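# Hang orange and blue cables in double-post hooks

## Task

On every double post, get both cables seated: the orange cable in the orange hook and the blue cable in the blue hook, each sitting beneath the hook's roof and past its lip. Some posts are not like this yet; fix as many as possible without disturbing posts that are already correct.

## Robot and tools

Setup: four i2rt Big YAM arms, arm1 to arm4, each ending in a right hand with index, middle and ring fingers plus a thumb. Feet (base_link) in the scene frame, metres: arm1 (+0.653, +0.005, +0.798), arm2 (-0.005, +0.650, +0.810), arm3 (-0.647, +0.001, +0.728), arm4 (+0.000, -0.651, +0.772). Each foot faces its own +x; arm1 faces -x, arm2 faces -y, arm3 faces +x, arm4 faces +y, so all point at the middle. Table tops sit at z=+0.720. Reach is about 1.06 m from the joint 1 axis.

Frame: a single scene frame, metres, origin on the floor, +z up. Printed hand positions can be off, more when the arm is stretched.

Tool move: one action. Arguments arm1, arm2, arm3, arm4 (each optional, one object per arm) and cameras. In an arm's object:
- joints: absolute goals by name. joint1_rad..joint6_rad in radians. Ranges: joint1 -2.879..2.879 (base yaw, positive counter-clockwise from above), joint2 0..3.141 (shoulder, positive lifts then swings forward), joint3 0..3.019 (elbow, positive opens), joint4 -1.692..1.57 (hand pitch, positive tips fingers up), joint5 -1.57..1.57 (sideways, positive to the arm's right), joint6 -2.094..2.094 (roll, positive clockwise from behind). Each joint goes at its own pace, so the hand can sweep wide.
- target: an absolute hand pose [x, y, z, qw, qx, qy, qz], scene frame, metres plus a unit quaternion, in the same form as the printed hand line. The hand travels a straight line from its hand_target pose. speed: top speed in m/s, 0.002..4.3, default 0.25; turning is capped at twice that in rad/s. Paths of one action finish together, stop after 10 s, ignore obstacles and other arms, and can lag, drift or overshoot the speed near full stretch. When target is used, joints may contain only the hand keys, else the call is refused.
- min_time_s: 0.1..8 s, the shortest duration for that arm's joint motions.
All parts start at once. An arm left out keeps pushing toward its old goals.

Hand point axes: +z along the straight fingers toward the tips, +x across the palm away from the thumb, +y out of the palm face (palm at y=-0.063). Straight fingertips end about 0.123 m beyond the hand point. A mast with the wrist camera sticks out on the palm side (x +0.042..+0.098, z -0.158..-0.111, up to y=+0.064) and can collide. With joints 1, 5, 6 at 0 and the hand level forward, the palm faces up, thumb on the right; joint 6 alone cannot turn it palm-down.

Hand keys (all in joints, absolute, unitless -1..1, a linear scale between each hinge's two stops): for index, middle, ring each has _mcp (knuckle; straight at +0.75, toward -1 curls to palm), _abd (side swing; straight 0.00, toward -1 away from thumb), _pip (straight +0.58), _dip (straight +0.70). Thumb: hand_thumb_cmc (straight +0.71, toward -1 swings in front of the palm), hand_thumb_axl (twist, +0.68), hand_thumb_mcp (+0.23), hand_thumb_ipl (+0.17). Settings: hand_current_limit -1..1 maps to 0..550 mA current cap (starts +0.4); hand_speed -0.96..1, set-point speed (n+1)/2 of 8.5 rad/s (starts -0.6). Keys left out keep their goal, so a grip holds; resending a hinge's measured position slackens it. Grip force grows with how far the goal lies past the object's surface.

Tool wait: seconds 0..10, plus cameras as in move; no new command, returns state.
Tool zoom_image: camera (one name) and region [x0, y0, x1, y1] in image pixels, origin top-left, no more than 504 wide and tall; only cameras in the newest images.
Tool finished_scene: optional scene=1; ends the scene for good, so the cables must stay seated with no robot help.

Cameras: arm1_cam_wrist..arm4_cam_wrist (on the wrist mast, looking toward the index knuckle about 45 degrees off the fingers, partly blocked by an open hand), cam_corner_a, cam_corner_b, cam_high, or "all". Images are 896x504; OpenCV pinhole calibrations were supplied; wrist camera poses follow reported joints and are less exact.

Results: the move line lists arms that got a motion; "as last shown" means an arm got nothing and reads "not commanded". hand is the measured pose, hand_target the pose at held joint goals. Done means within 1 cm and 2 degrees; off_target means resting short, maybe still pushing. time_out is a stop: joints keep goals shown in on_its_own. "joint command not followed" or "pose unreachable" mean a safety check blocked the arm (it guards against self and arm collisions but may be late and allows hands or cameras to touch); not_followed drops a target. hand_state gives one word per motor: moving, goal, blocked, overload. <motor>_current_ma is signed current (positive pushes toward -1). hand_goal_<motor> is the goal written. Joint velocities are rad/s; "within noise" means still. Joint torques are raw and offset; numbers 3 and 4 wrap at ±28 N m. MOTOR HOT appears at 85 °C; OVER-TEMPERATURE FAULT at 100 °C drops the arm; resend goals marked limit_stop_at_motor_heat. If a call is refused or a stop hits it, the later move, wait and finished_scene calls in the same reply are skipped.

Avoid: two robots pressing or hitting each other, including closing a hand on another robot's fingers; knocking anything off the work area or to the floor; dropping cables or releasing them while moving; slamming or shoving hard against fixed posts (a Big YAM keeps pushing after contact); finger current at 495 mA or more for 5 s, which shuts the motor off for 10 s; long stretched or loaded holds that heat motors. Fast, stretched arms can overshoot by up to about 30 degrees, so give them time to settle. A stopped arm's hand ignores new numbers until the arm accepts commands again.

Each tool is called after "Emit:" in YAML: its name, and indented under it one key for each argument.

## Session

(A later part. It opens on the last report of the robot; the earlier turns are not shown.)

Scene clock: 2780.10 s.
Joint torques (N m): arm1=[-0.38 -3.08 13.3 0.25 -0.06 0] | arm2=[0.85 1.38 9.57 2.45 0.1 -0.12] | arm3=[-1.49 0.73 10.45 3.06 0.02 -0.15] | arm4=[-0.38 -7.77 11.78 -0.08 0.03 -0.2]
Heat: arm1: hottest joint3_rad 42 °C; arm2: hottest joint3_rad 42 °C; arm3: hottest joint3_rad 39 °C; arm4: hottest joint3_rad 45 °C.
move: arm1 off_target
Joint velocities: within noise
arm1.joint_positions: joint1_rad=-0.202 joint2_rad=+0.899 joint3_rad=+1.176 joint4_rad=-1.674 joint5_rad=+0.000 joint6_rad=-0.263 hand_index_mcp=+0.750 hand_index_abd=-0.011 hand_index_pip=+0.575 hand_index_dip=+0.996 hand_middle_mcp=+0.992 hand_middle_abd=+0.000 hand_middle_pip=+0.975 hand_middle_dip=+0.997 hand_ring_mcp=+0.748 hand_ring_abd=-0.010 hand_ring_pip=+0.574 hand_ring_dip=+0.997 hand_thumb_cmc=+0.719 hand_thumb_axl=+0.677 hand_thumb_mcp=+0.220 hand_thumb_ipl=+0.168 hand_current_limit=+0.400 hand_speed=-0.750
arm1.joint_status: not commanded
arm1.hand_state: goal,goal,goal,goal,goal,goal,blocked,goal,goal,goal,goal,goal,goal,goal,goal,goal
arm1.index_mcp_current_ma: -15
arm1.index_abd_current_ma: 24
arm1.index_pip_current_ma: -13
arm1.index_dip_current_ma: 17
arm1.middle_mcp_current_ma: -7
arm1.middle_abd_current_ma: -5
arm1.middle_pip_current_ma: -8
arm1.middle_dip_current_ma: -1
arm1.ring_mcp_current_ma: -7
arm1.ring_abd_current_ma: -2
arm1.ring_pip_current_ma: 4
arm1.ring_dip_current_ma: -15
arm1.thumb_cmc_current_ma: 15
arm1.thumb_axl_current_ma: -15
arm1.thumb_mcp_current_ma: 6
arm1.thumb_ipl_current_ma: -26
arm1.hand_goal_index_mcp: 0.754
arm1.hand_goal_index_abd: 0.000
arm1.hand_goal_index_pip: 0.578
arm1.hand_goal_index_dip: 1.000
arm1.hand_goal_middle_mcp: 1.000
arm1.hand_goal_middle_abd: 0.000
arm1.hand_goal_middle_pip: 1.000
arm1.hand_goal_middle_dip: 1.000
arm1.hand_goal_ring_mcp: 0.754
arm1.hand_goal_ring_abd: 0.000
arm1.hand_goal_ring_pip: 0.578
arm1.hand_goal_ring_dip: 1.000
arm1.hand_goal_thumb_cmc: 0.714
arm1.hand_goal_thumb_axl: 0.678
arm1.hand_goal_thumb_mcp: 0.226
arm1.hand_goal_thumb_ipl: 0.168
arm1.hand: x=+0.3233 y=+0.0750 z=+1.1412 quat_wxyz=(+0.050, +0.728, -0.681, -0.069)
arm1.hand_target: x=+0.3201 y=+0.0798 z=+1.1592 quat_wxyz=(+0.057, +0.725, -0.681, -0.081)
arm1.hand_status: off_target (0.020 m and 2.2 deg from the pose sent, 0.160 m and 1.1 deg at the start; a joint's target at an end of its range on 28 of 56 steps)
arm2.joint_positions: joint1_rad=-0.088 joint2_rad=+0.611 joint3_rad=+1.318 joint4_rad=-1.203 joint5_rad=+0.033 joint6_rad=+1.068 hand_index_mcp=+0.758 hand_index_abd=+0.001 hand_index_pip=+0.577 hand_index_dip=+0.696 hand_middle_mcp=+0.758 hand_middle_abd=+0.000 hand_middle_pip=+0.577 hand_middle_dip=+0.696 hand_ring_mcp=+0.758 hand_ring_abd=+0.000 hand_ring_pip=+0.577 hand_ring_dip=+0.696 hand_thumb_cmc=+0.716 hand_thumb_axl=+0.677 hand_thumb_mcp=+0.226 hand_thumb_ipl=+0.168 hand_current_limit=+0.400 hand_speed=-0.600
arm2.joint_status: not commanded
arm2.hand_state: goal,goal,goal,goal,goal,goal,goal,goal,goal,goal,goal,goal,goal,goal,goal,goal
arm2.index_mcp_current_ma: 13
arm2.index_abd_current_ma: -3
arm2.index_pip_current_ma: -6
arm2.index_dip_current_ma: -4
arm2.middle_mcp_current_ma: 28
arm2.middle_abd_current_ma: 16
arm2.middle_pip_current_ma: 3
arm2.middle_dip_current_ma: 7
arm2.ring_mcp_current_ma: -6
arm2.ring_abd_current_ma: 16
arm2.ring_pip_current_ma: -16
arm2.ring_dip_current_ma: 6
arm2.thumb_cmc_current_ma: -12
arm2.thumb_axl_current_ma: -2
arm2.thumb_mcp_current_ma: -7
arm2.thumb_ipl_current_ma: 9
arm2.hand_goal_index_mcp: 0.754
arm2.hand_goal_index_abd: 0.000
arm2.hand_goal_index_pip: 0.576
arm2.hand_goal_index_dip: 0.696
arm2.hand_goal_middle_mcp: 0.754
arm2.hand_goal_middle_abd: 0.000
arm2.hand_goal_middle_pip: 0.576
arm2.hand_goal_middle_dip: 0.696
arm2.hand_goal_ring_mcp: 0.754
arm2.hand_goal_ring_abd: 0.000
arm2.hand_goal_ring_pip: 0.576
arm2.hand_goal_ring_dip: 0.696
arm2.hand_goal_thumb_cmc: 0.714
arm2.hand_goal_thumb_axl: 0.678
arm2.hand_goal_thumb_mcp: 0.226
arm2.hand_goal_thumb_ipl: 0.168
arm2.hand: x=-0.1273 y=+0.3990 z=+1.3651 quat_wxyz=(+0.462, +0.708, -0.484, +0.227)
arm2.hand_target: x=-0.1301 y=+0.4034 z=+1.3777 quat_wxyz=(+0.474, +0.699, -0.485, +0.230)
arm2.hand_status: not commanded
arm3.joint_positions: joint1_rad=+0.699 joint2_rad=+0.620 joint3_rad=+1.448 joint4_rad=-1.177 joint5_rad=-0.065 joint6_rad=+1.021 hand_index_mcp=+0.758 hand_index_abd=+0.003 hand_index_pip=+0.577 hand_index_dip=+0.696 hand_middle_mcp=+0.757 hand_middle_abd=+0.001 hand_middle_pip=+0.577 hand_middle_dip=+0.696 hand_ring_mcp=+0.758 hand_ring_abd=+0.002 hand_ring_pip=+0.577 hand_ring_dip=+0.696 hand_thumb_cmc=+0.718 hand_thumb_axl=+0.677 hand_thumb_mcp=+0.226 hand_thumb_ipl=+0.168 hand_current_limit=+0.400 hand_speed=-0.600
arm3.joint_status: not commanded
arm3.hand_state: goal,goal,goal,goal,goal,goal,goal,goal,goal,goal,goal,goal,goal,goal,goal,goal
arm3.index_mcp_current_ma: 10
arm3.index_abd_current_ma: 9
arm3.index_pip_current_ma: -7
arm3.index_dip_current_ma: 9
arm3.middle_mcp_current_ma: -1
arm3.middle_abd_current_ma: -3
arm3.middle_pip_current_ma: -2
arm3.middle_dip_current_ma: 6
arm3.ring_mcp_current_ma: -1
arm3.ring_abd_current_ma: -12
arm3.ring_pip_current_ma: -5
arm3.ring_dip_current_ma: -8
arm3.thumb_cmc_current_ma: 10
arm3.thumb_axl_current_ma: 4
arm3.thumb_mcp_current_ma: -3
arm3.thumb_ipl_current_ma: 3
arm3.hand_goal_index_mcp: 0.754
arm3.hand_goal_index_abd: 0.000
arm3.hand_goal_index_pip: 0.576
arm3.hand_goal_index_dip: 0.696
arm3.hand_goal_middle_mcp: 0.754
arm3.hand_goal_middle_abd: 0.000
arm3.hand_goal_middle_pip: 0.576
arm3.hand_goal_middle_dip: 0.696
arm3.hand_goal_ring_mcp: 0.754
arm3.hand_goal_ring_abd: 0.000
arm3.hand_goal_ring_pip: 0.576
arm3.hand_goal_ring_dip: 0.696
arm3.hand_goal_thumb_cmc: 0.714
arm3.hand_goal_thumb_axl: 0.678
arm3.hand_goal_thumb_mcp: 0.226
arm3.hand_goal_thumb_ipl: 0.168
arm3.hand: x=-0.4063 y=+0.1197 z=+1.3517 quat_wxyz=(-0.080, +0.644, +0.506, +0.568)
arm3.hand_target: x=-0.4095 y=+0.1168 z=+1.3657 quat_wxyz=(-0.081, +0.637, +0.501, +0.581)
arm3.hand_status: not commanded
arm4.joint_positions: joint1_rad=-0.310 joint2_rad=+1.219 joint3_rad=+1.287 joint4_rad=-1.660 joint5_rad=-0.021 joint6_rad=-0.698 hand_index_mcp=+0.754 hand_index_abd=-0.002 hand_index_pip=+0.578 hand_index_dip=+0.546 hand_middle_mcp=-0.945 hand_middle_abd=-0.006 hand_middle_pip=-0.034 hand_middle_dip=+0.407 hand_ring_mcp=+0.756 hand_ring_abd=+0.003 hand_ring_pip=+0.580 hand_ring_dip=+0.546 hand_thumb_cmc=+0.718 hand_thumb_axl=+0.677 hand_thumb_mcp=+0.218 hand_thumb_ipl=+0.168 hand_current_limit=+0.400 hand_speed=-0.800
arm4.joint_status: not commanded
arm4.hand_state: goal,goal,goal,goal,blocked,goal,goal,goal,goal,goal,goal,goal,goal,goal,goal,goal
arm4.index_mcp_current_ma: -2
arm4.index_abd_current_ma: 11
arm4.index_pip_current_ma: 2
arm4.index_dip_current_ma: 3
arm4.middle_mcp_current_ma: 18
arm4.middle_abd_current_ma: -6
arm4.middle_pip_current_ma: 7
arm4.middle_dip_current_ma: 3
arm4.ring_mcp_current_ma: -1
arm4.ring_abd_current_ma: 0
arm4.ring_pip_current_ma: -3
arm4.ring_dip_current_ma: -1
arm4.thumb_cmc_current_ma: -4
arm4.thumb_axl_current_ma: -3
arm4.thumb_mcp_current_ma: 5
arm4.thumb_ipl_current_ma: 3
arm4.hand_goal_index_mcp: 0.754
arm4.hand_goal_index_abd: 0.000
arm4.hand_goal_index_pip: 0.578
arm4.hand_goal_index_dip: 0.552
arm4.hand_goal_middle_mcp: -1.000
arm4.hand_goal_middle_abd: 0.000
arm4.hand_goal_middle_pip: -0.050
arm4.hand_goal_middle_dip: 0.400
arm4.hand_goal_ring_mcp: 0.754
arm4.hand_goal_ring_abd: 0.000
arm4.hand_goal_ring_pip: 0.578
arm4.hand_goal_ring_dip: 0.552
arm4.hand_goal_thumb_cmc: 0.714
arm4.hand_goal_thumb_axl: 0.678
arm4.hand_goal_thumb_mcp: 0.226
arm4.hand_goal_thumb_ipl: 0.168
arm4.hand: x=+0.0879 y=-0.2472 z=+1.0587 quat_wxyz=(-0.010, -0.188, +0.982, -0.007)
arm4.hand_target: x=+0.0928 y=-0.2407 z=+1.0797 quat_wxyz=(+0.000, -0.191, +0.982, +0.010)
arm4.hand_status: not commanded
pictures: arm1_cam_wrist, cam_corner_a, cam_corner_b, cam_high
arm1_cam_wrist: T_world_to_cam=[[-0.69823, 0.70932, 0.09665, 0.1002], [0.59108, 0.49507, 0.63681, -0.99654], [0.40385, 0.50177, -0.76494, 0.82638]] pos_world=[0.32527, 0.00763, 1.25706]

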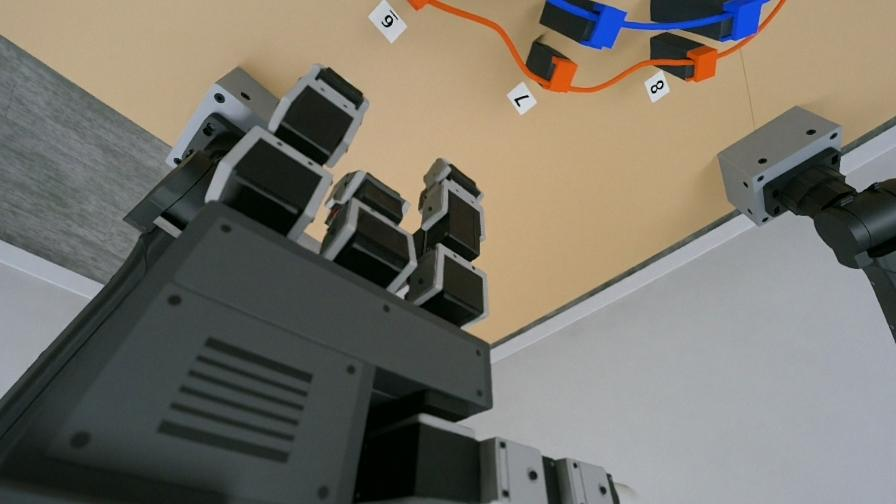

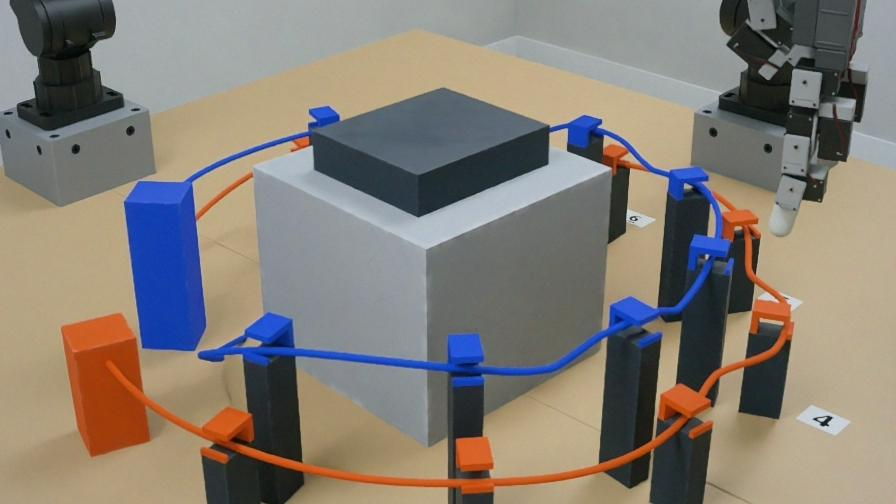

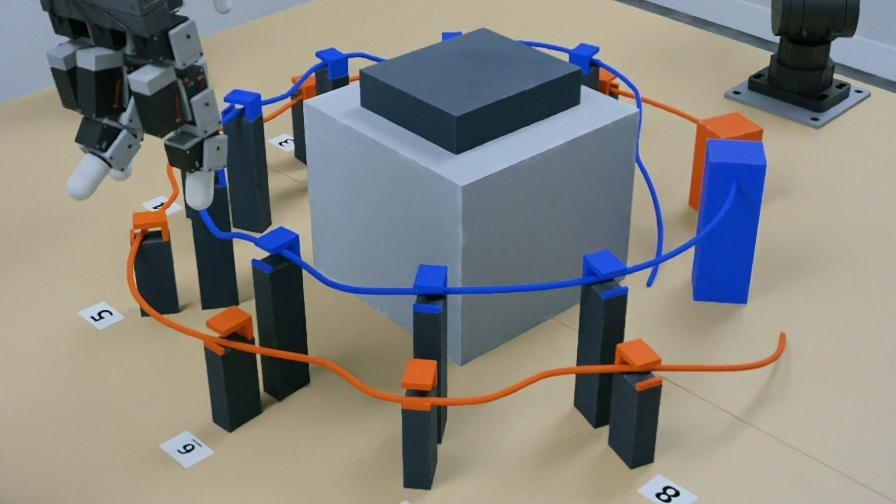

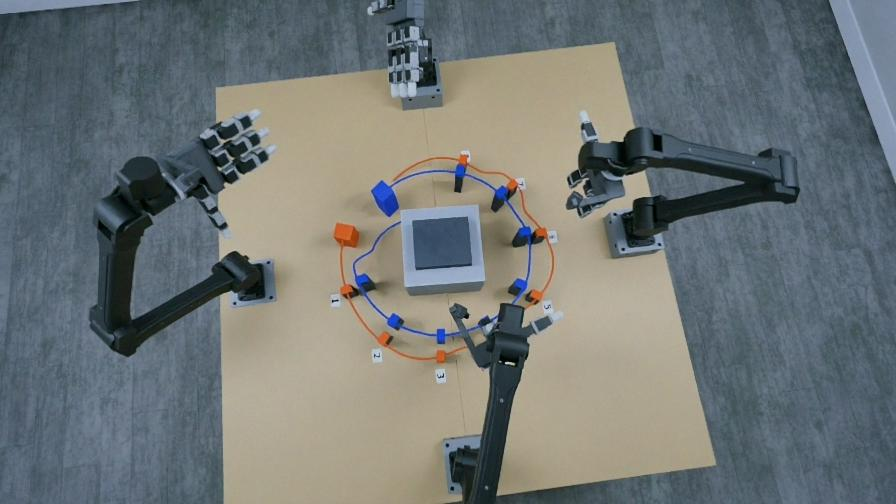

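Emit:
move:
  arm1: {"target": [0.35, 0.15, 1.15, 0.05, 0.728, -0.681, -0.069], "speed": 0.2}
  cameras: ["cam_corner_b"]

Emit:
zoom_image:
  camera: "cam_corner_b"
  region: [170, 130, 240, 195]

Scene clock: 2788.60 s.
Joint torques (N m): arm1=[-0.67 -2.84 11.64 0.09 -0.14 0.02] | arm2=[1.03 0.91 9.52 2.62 0.09 -0.12] | arm3=[-1.9 0.44 10.3 3.19 0.06 -0.17] | arm4=[-0.32 -7.77 11.78 -0.08 0.03 -0.2]
Heat: arm1: hottest joint3_rad 42 °C; arm2: hottest joint3_rad 42 °C; arm3: hottest joint3_rad 39 °C; arm4: hottest joint3_rad 45 °C.
move: arm1 done
Joint velocities: within noise
arm1.joint_positions: joint1_rad=-0.552 joint2_rad=+0.897 joint3_rad=+1.176 joint4_rad=-1.674 joint5_rad=-0.061 joint6_rad=-0.608 hand_index_mcp=+0.750 hand_index_abd=-0.011 hand_index_pip=+0.575 hand_index_dip=+0.996 hand_middle_mcp=+0.992 hand_middle_abd=+0.000 hand_middle_pip=+0.975 hand_middle_dip=+0.997 hand_ring_mcp=+0.748 hand_ring_abd=+0.002 hand_ring_pip=+0.574 hand_ring_dip=+0.997 hand_thumb_cmc=+0.719 hand_thumb_axl=+0.677 hand_thumb_mcp=+0.220 hand_thumb_ipl=+0.168 hand_current_limit=+0.400 hand_speed=-0.750
arm1.joint_status: not commanded
arm1.hand_state: goal,goal,goal,goal,goal,goal,blocked,goal,goal,goal,goal,goal,goal,goal,goal,goal
arm1.index_mcp_current_ma: -4
arm1.index_abd_current_ma: 14
arm1.index_pip_current_ma: -13
arm1.index_dip_current_ma: -1
arm1.middle_mcp_current_ma: -6
arm1.middle_abd_current_ma: -4
arm1.middle_pip_current_ma: 1
arm1.middle_dip_current_ma: -15
arm1.ring_mcp_current_ma: 1
arm1.ring_abd_current_ma: -3
arm1.ring_pip_current_ma: 7
arm1.ring_dip_current_ma: -16
arm1.thumb_cmc_current_ma: -12
arm1.thumb_axl_current_ma: 0
arm1.thumb_mcp_current_ma: 5
arm1.thumb_ipl_current_ma: -5
arm1.hand_goal_index_mcp: 0.754
arm1.hand_goal_index_abd: 0.000
arm1.hand_goal_index_pip: 0.578
arm1.hand_goal_index_dip: 1.000
arm1.hand_goal_middle_mcp: 1.000
arm1.hand_goal_middle_abd: 0.000
arm1.hand_goal_middle_pip: 1.000
arm1.hand_goal_middle_dip: 1.000
arm1.hand_goal_ring_mcp: 0.754
arm1.hand_goal_ring_abd: 0.000
arm1.hand_goal_ring_pip: 0.578
arm1.hand_goal_ring_dip: 1.000
arm1.hand_goal_thumb_cmc: 0.714
arm1.hand_goal_thumb_axl: 0.678
arm1.hand_goal_thumb_mcp: 0.226
arm1.hand_goal_thumb_ipl: 0.168
arm1.hand: x=+0.3498 y=+0.1464 z=+1.1422 quat_wxyz=(+0.052, +0.727, -0.680, -0.075)
arm1.hand_target: x=+0.3498 y=+0.1500 z=+1.1496 quat_wxyz=(+0.052, +0.727, -0.680, -0.078)
arm1.hand_status: done (0.009 m and 0.7 deg from the pose sent, 0.080 m and 0.0 deg at the start; a joint's target at an end of its range on 42 of 43 steps)
arm2, arm3, arm4: as last shown
arm2.index_mcp_current_ma: 6
arm2.index_abd_current_ma: -6
arm2.index_pip_current_ma: 6
arm2.index_dip_current_ma: -6
arm2.middle_mcp_current_ma: 11
arm2.middle_abd_current_ma: -1
arm2.middle_pip_current_ma: 5
arm2.ring_mcp_current_ma: -2
arm2.ring_abd_current_ma: 20
arm2.ring_pip_current_ma: -4
arm2.thumb_cmc_current_ma: 9
arm2.thumb_axl_current_ma: 6
arm2.thumb_mcp_current_ma: 10
arm2.thumb_ipl_current_ma: 8
arm3.index_mcp_current_ma: 2
arm3.index_pip_current_ma: -10
arm3.index_dip_current_ma: -3
arm3.middle_mcp_current_ma: -8
arm3.middle_abd_current_ma: -8
arm3.middle_pip_current_ma: 9
arm3.middle_dip_current_ma: -5
arm3.ring_mcp_current_ma: -7
arm3.ring_abd_current_ma: -17
arm3.ring_pip_current_ma: 1
arm3.ring_dip_current_ma: -14
arm3.thumb_cmc_current_ma: -5
arm3.thumb_axl_current_ma: -4
arm3.thumb_mcp_current_ma: -2
arm3.thumb_ipl_current_ma: -9
arm4.index_mcp_current_ma: -4
arm4.index_abd_current_ma: 13
arm4.index_pip_current_ma: -9
arm4.index_dip_current_ma: -2
arm4.middle_mcp_current_ma: 19
arm4.middle_abd_current_ma: -13
arm4.middle_pip_current_ma: -6
arm4.middle_dip_current_ma: -4
arm4.ring_mcp_current_ma: 0
arm4.ring_abd_current_ma: -7
arm4.ring_pip_current_ma: 3
arm4.ring_dip_current_ma: -6
arm4.thumb_cmc_current_ma: -6
arm4.thumb_axl_current_ma: 2
arm4.thumb_mcp_current_ma: -12
arm4.thumb_ipl_current_ma: 10

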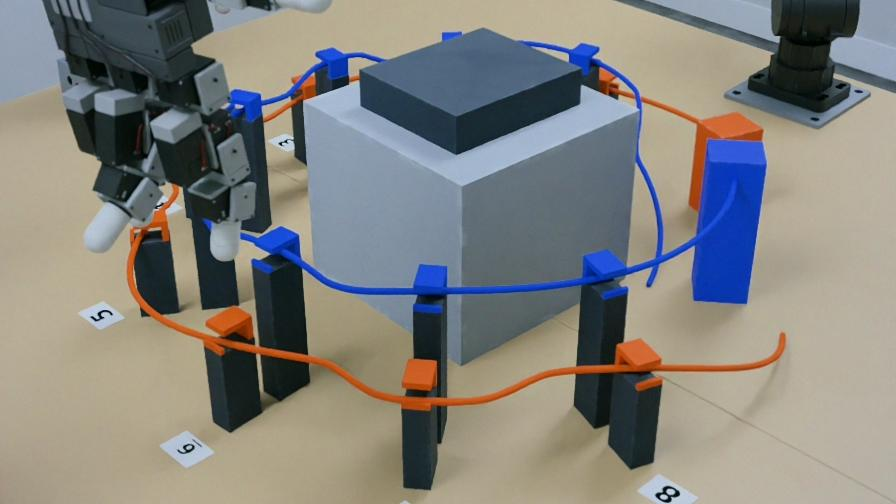

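Scaled by 7.200 from the camera's image (finer frame: 1280x720).

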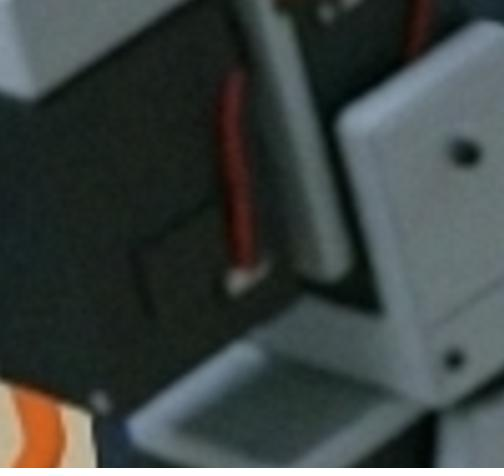

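Emit:
move:
  arm1: {"target": [0.288, 0.075, 1.14, 0.047, 0.728, -0.681, -0.061], "speed": 0.2}
  cameras: ["cam_corner_b"]

Emit:
zoom_image:
  camera: "cam_corner_b"
  region: [170, 130, 240, 195]

Scene clock: 2796.47 s.
Joint torques (N m): arm1=[1.73 -4.54 13.61 0.76 0.11 0.14] | arm2=[1.26 1.32 9.58 2.74 0.11 -0.1] | arm3=[-0.62 0.56 10.29 3.11 0.04 -0.18] | arm4=[-0.38 -7.82 11.78 -0.08 0.03 -0.2]
Heat: arm1: hottest joint3_rad 42 °C; arm2: hottest joint3_rad 42 °C; arm3: hottest joint3_rad 39 °C; arm4: hottest joint3_rad 45 °C.
move: arm1 off_target
Joint velocities: within noise
arm1.joint_positions: joint1_rad=-0.190 joint2_rad=+0.990 joint3_rad=+1.184 joint4_rad=-1.660 joint5_rad=-0.003 joint6_rad=-0.251 hand_index_mcp=+0.749 hand_index_abd=-0.011 hand_index_pip=+0.575 hand_index_dip=+0.996 hand_middle_mcp=+0.992 hand_middle_abd=+0.000 hand_middle_pip=+0.975 hand_middle_dip=+0.997 hand_ring_mcp=+0.748 hand_ring_abd=-0.010 hand_ring_pip=+0.574 hand_ring_dip=+0.997 hand_thumb_cmc=+0.719 hand_thumb_axl=+0.677 hand_thumb_mcp=+0.220 hand_thumb_ipl=+0.168 hand_current_limit=+0.400 hand_speed=-0.750
arm1.joint_status: not commanded
arm1.hand_state: goal,goal,goal,goal,goal,goal,blocked,goal,goal,goal,goal,goal,goal,goal,goal,goal
arm1.index_mcp_current_ma: -1
arm1.index_abd_current_ma: 10
arm1.index_pip_current_ma: -14
arm1.index_dip_current_ma: 8
arm1.middle_mcp_current_ma: -17
arm1.middle_abd_current_ma: 15
arm1.middle_pip_current_ma: -19
arm1.middle_dip_current_ma: -15
arm1.ring_mcp_current_ma: 9
arm1.ring_abd_current_ma: -4
arm1.ring_pip_current_ma: 19
arm1.ring_dip_current_ma: -8
arm1.thumb_cmc_current_ma: -2
arm1.thumb_axl_current_ma: 5
arm1.thumb_mcp_current_ma: -19
arm1.thumb_ipl_current_ma: -15
arm1.hand_goal_index_mcp: 0.754
arm1.hand_goal_index_abd: 0.000
arm1.hand_goal_index_pip: 0.578
arm1.hand_goal_index_dip: 1.000
arm1.hand_goal_middle_mcp: 1.000
arm1.hand_goal_middle_abd: 0.000
arm1.hand_goal_middle_pip: 1.000
arm1.hand_goal_middle_dip: 1.000
arm1.hand_goal_ring_mcp: 0.754
arm1.hand_goal_ring_abd: 0.000
arm1.hand_goal_ring_pip: 0.578
arm1.hand_goal_ring_dip: 1.000
arm1.hand_goal_thumb_cmc: 0.714
arm1.hand_goal_thumb_axl: 0.678
arm1.hand_goal_thumb_mcp: 0.226
arm1.hand_goal_thumb_ipl: 0.168
arm1.hand: x=+0.2999 y=+0.0755 z=+1.1171 quat_wxyz=(+0.033, +0.730, -0.682, -0.039)
arm1.hand_target: x=+0.2890 y=+0.0748 z=+1.1399 quat_wxyz=(+0.047, +0.728, -0.681, -0.061)
arm1.hand_status: off_target (0.026 m and 3.0 deg from the pose sent, 0.094 m and 1.7 deg at the start)
arm2, arm3, arm4: as last shown
arm2.index_mcp_current_ma: 2
arm2.index_abd_current_ma: -12
arm2.index_pip_current_ma: -3
arm2.index_dip_current_ma: -8
arm2.middle_mcp_current_ma: 7
arm2.middle_abd_current_ma: -5
arm2.middle_pip_current_ma: 2
arm2.middle_dip_current_ma: 6
arm2.ring_mcp_current_ma: -5
arm2.ring_abd_current_ma: 19
arm2.ring_pip_current_ma: -17
arm2.thumb_cmc_current_ma: 10
arm2.thumb_axl_current_ma: 10
arm2.thumb_mcp_current_ma: 4
arm2.thumb_ipl_current_ma: -1
arm3.index_mcp_current_ma: 6
arm3.index_abd_current_ma: 0
arm3.index_pip_current_ma: -6
arm3.index_dip_current_ma: -7
arm3.middle_mcp_current_ma: -4
arm3.middle_abd_current_ma: -5
arm3.middle_pip_current_ma: 8
arm3.middle_dip_current_ma: 9
arm3.ring_mcp_current_ma: -5
arm3.ring_abd_current_ma: -10
arm3.ring_pip_current_ma: -9
arm3.ring_dip_current_ma: -12
arm3.thumb_cmc_current_ma: 6
arm3.thumb_axl_current_ma: -1
arm3.thumb_ipl_current_ma: 0
arm4.index_mcp_current_ma: 16
arm4.index_abd_current_ma: 9
arm4.index_pip_current_ma: -13
arm4.index_dip_current_ma: 7
arm4.middle_mcp_current_ma: 15
arm4.middle_abd_current_ma: 2
arm4.middle_pip_current_ma: 0
arm4.middle_dip_current_ma: -3
arm4.ring_mcp_current_ma: 4
arm4.ring_abd_current_ma: 1
arm4.ring_dip_current_ma: 1
arm4.thumb_cmc_current_ma: 4
arm4.thumb_axl_current_ma: -1
arm4.thumb_mcp_current_ma: -8
arm4.thumb_ipl_current_ma: -1

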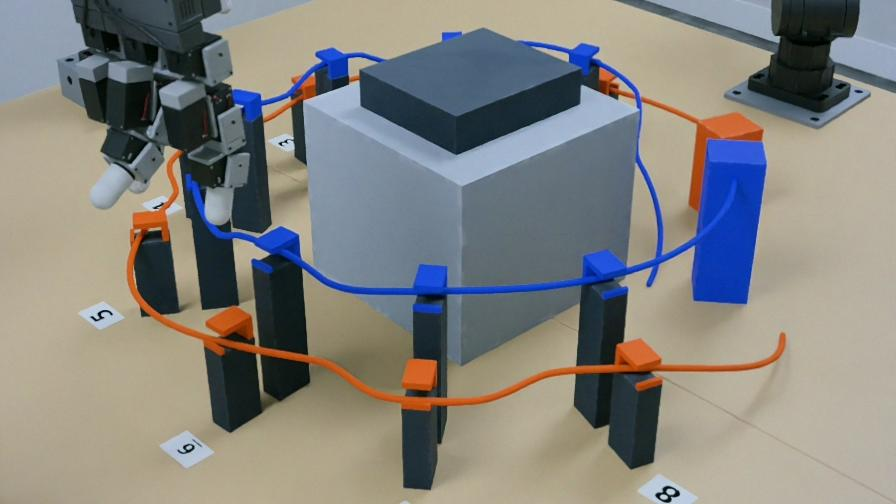

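Scaled by 7.200 from the camera's image (finer frame: 1280x720).

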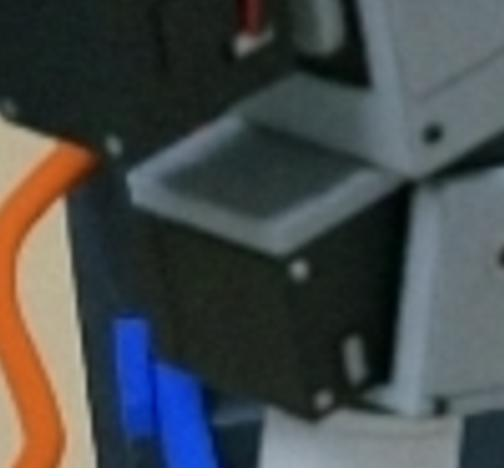

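Emit:
finished_scene:

The scene is finished: the task was done.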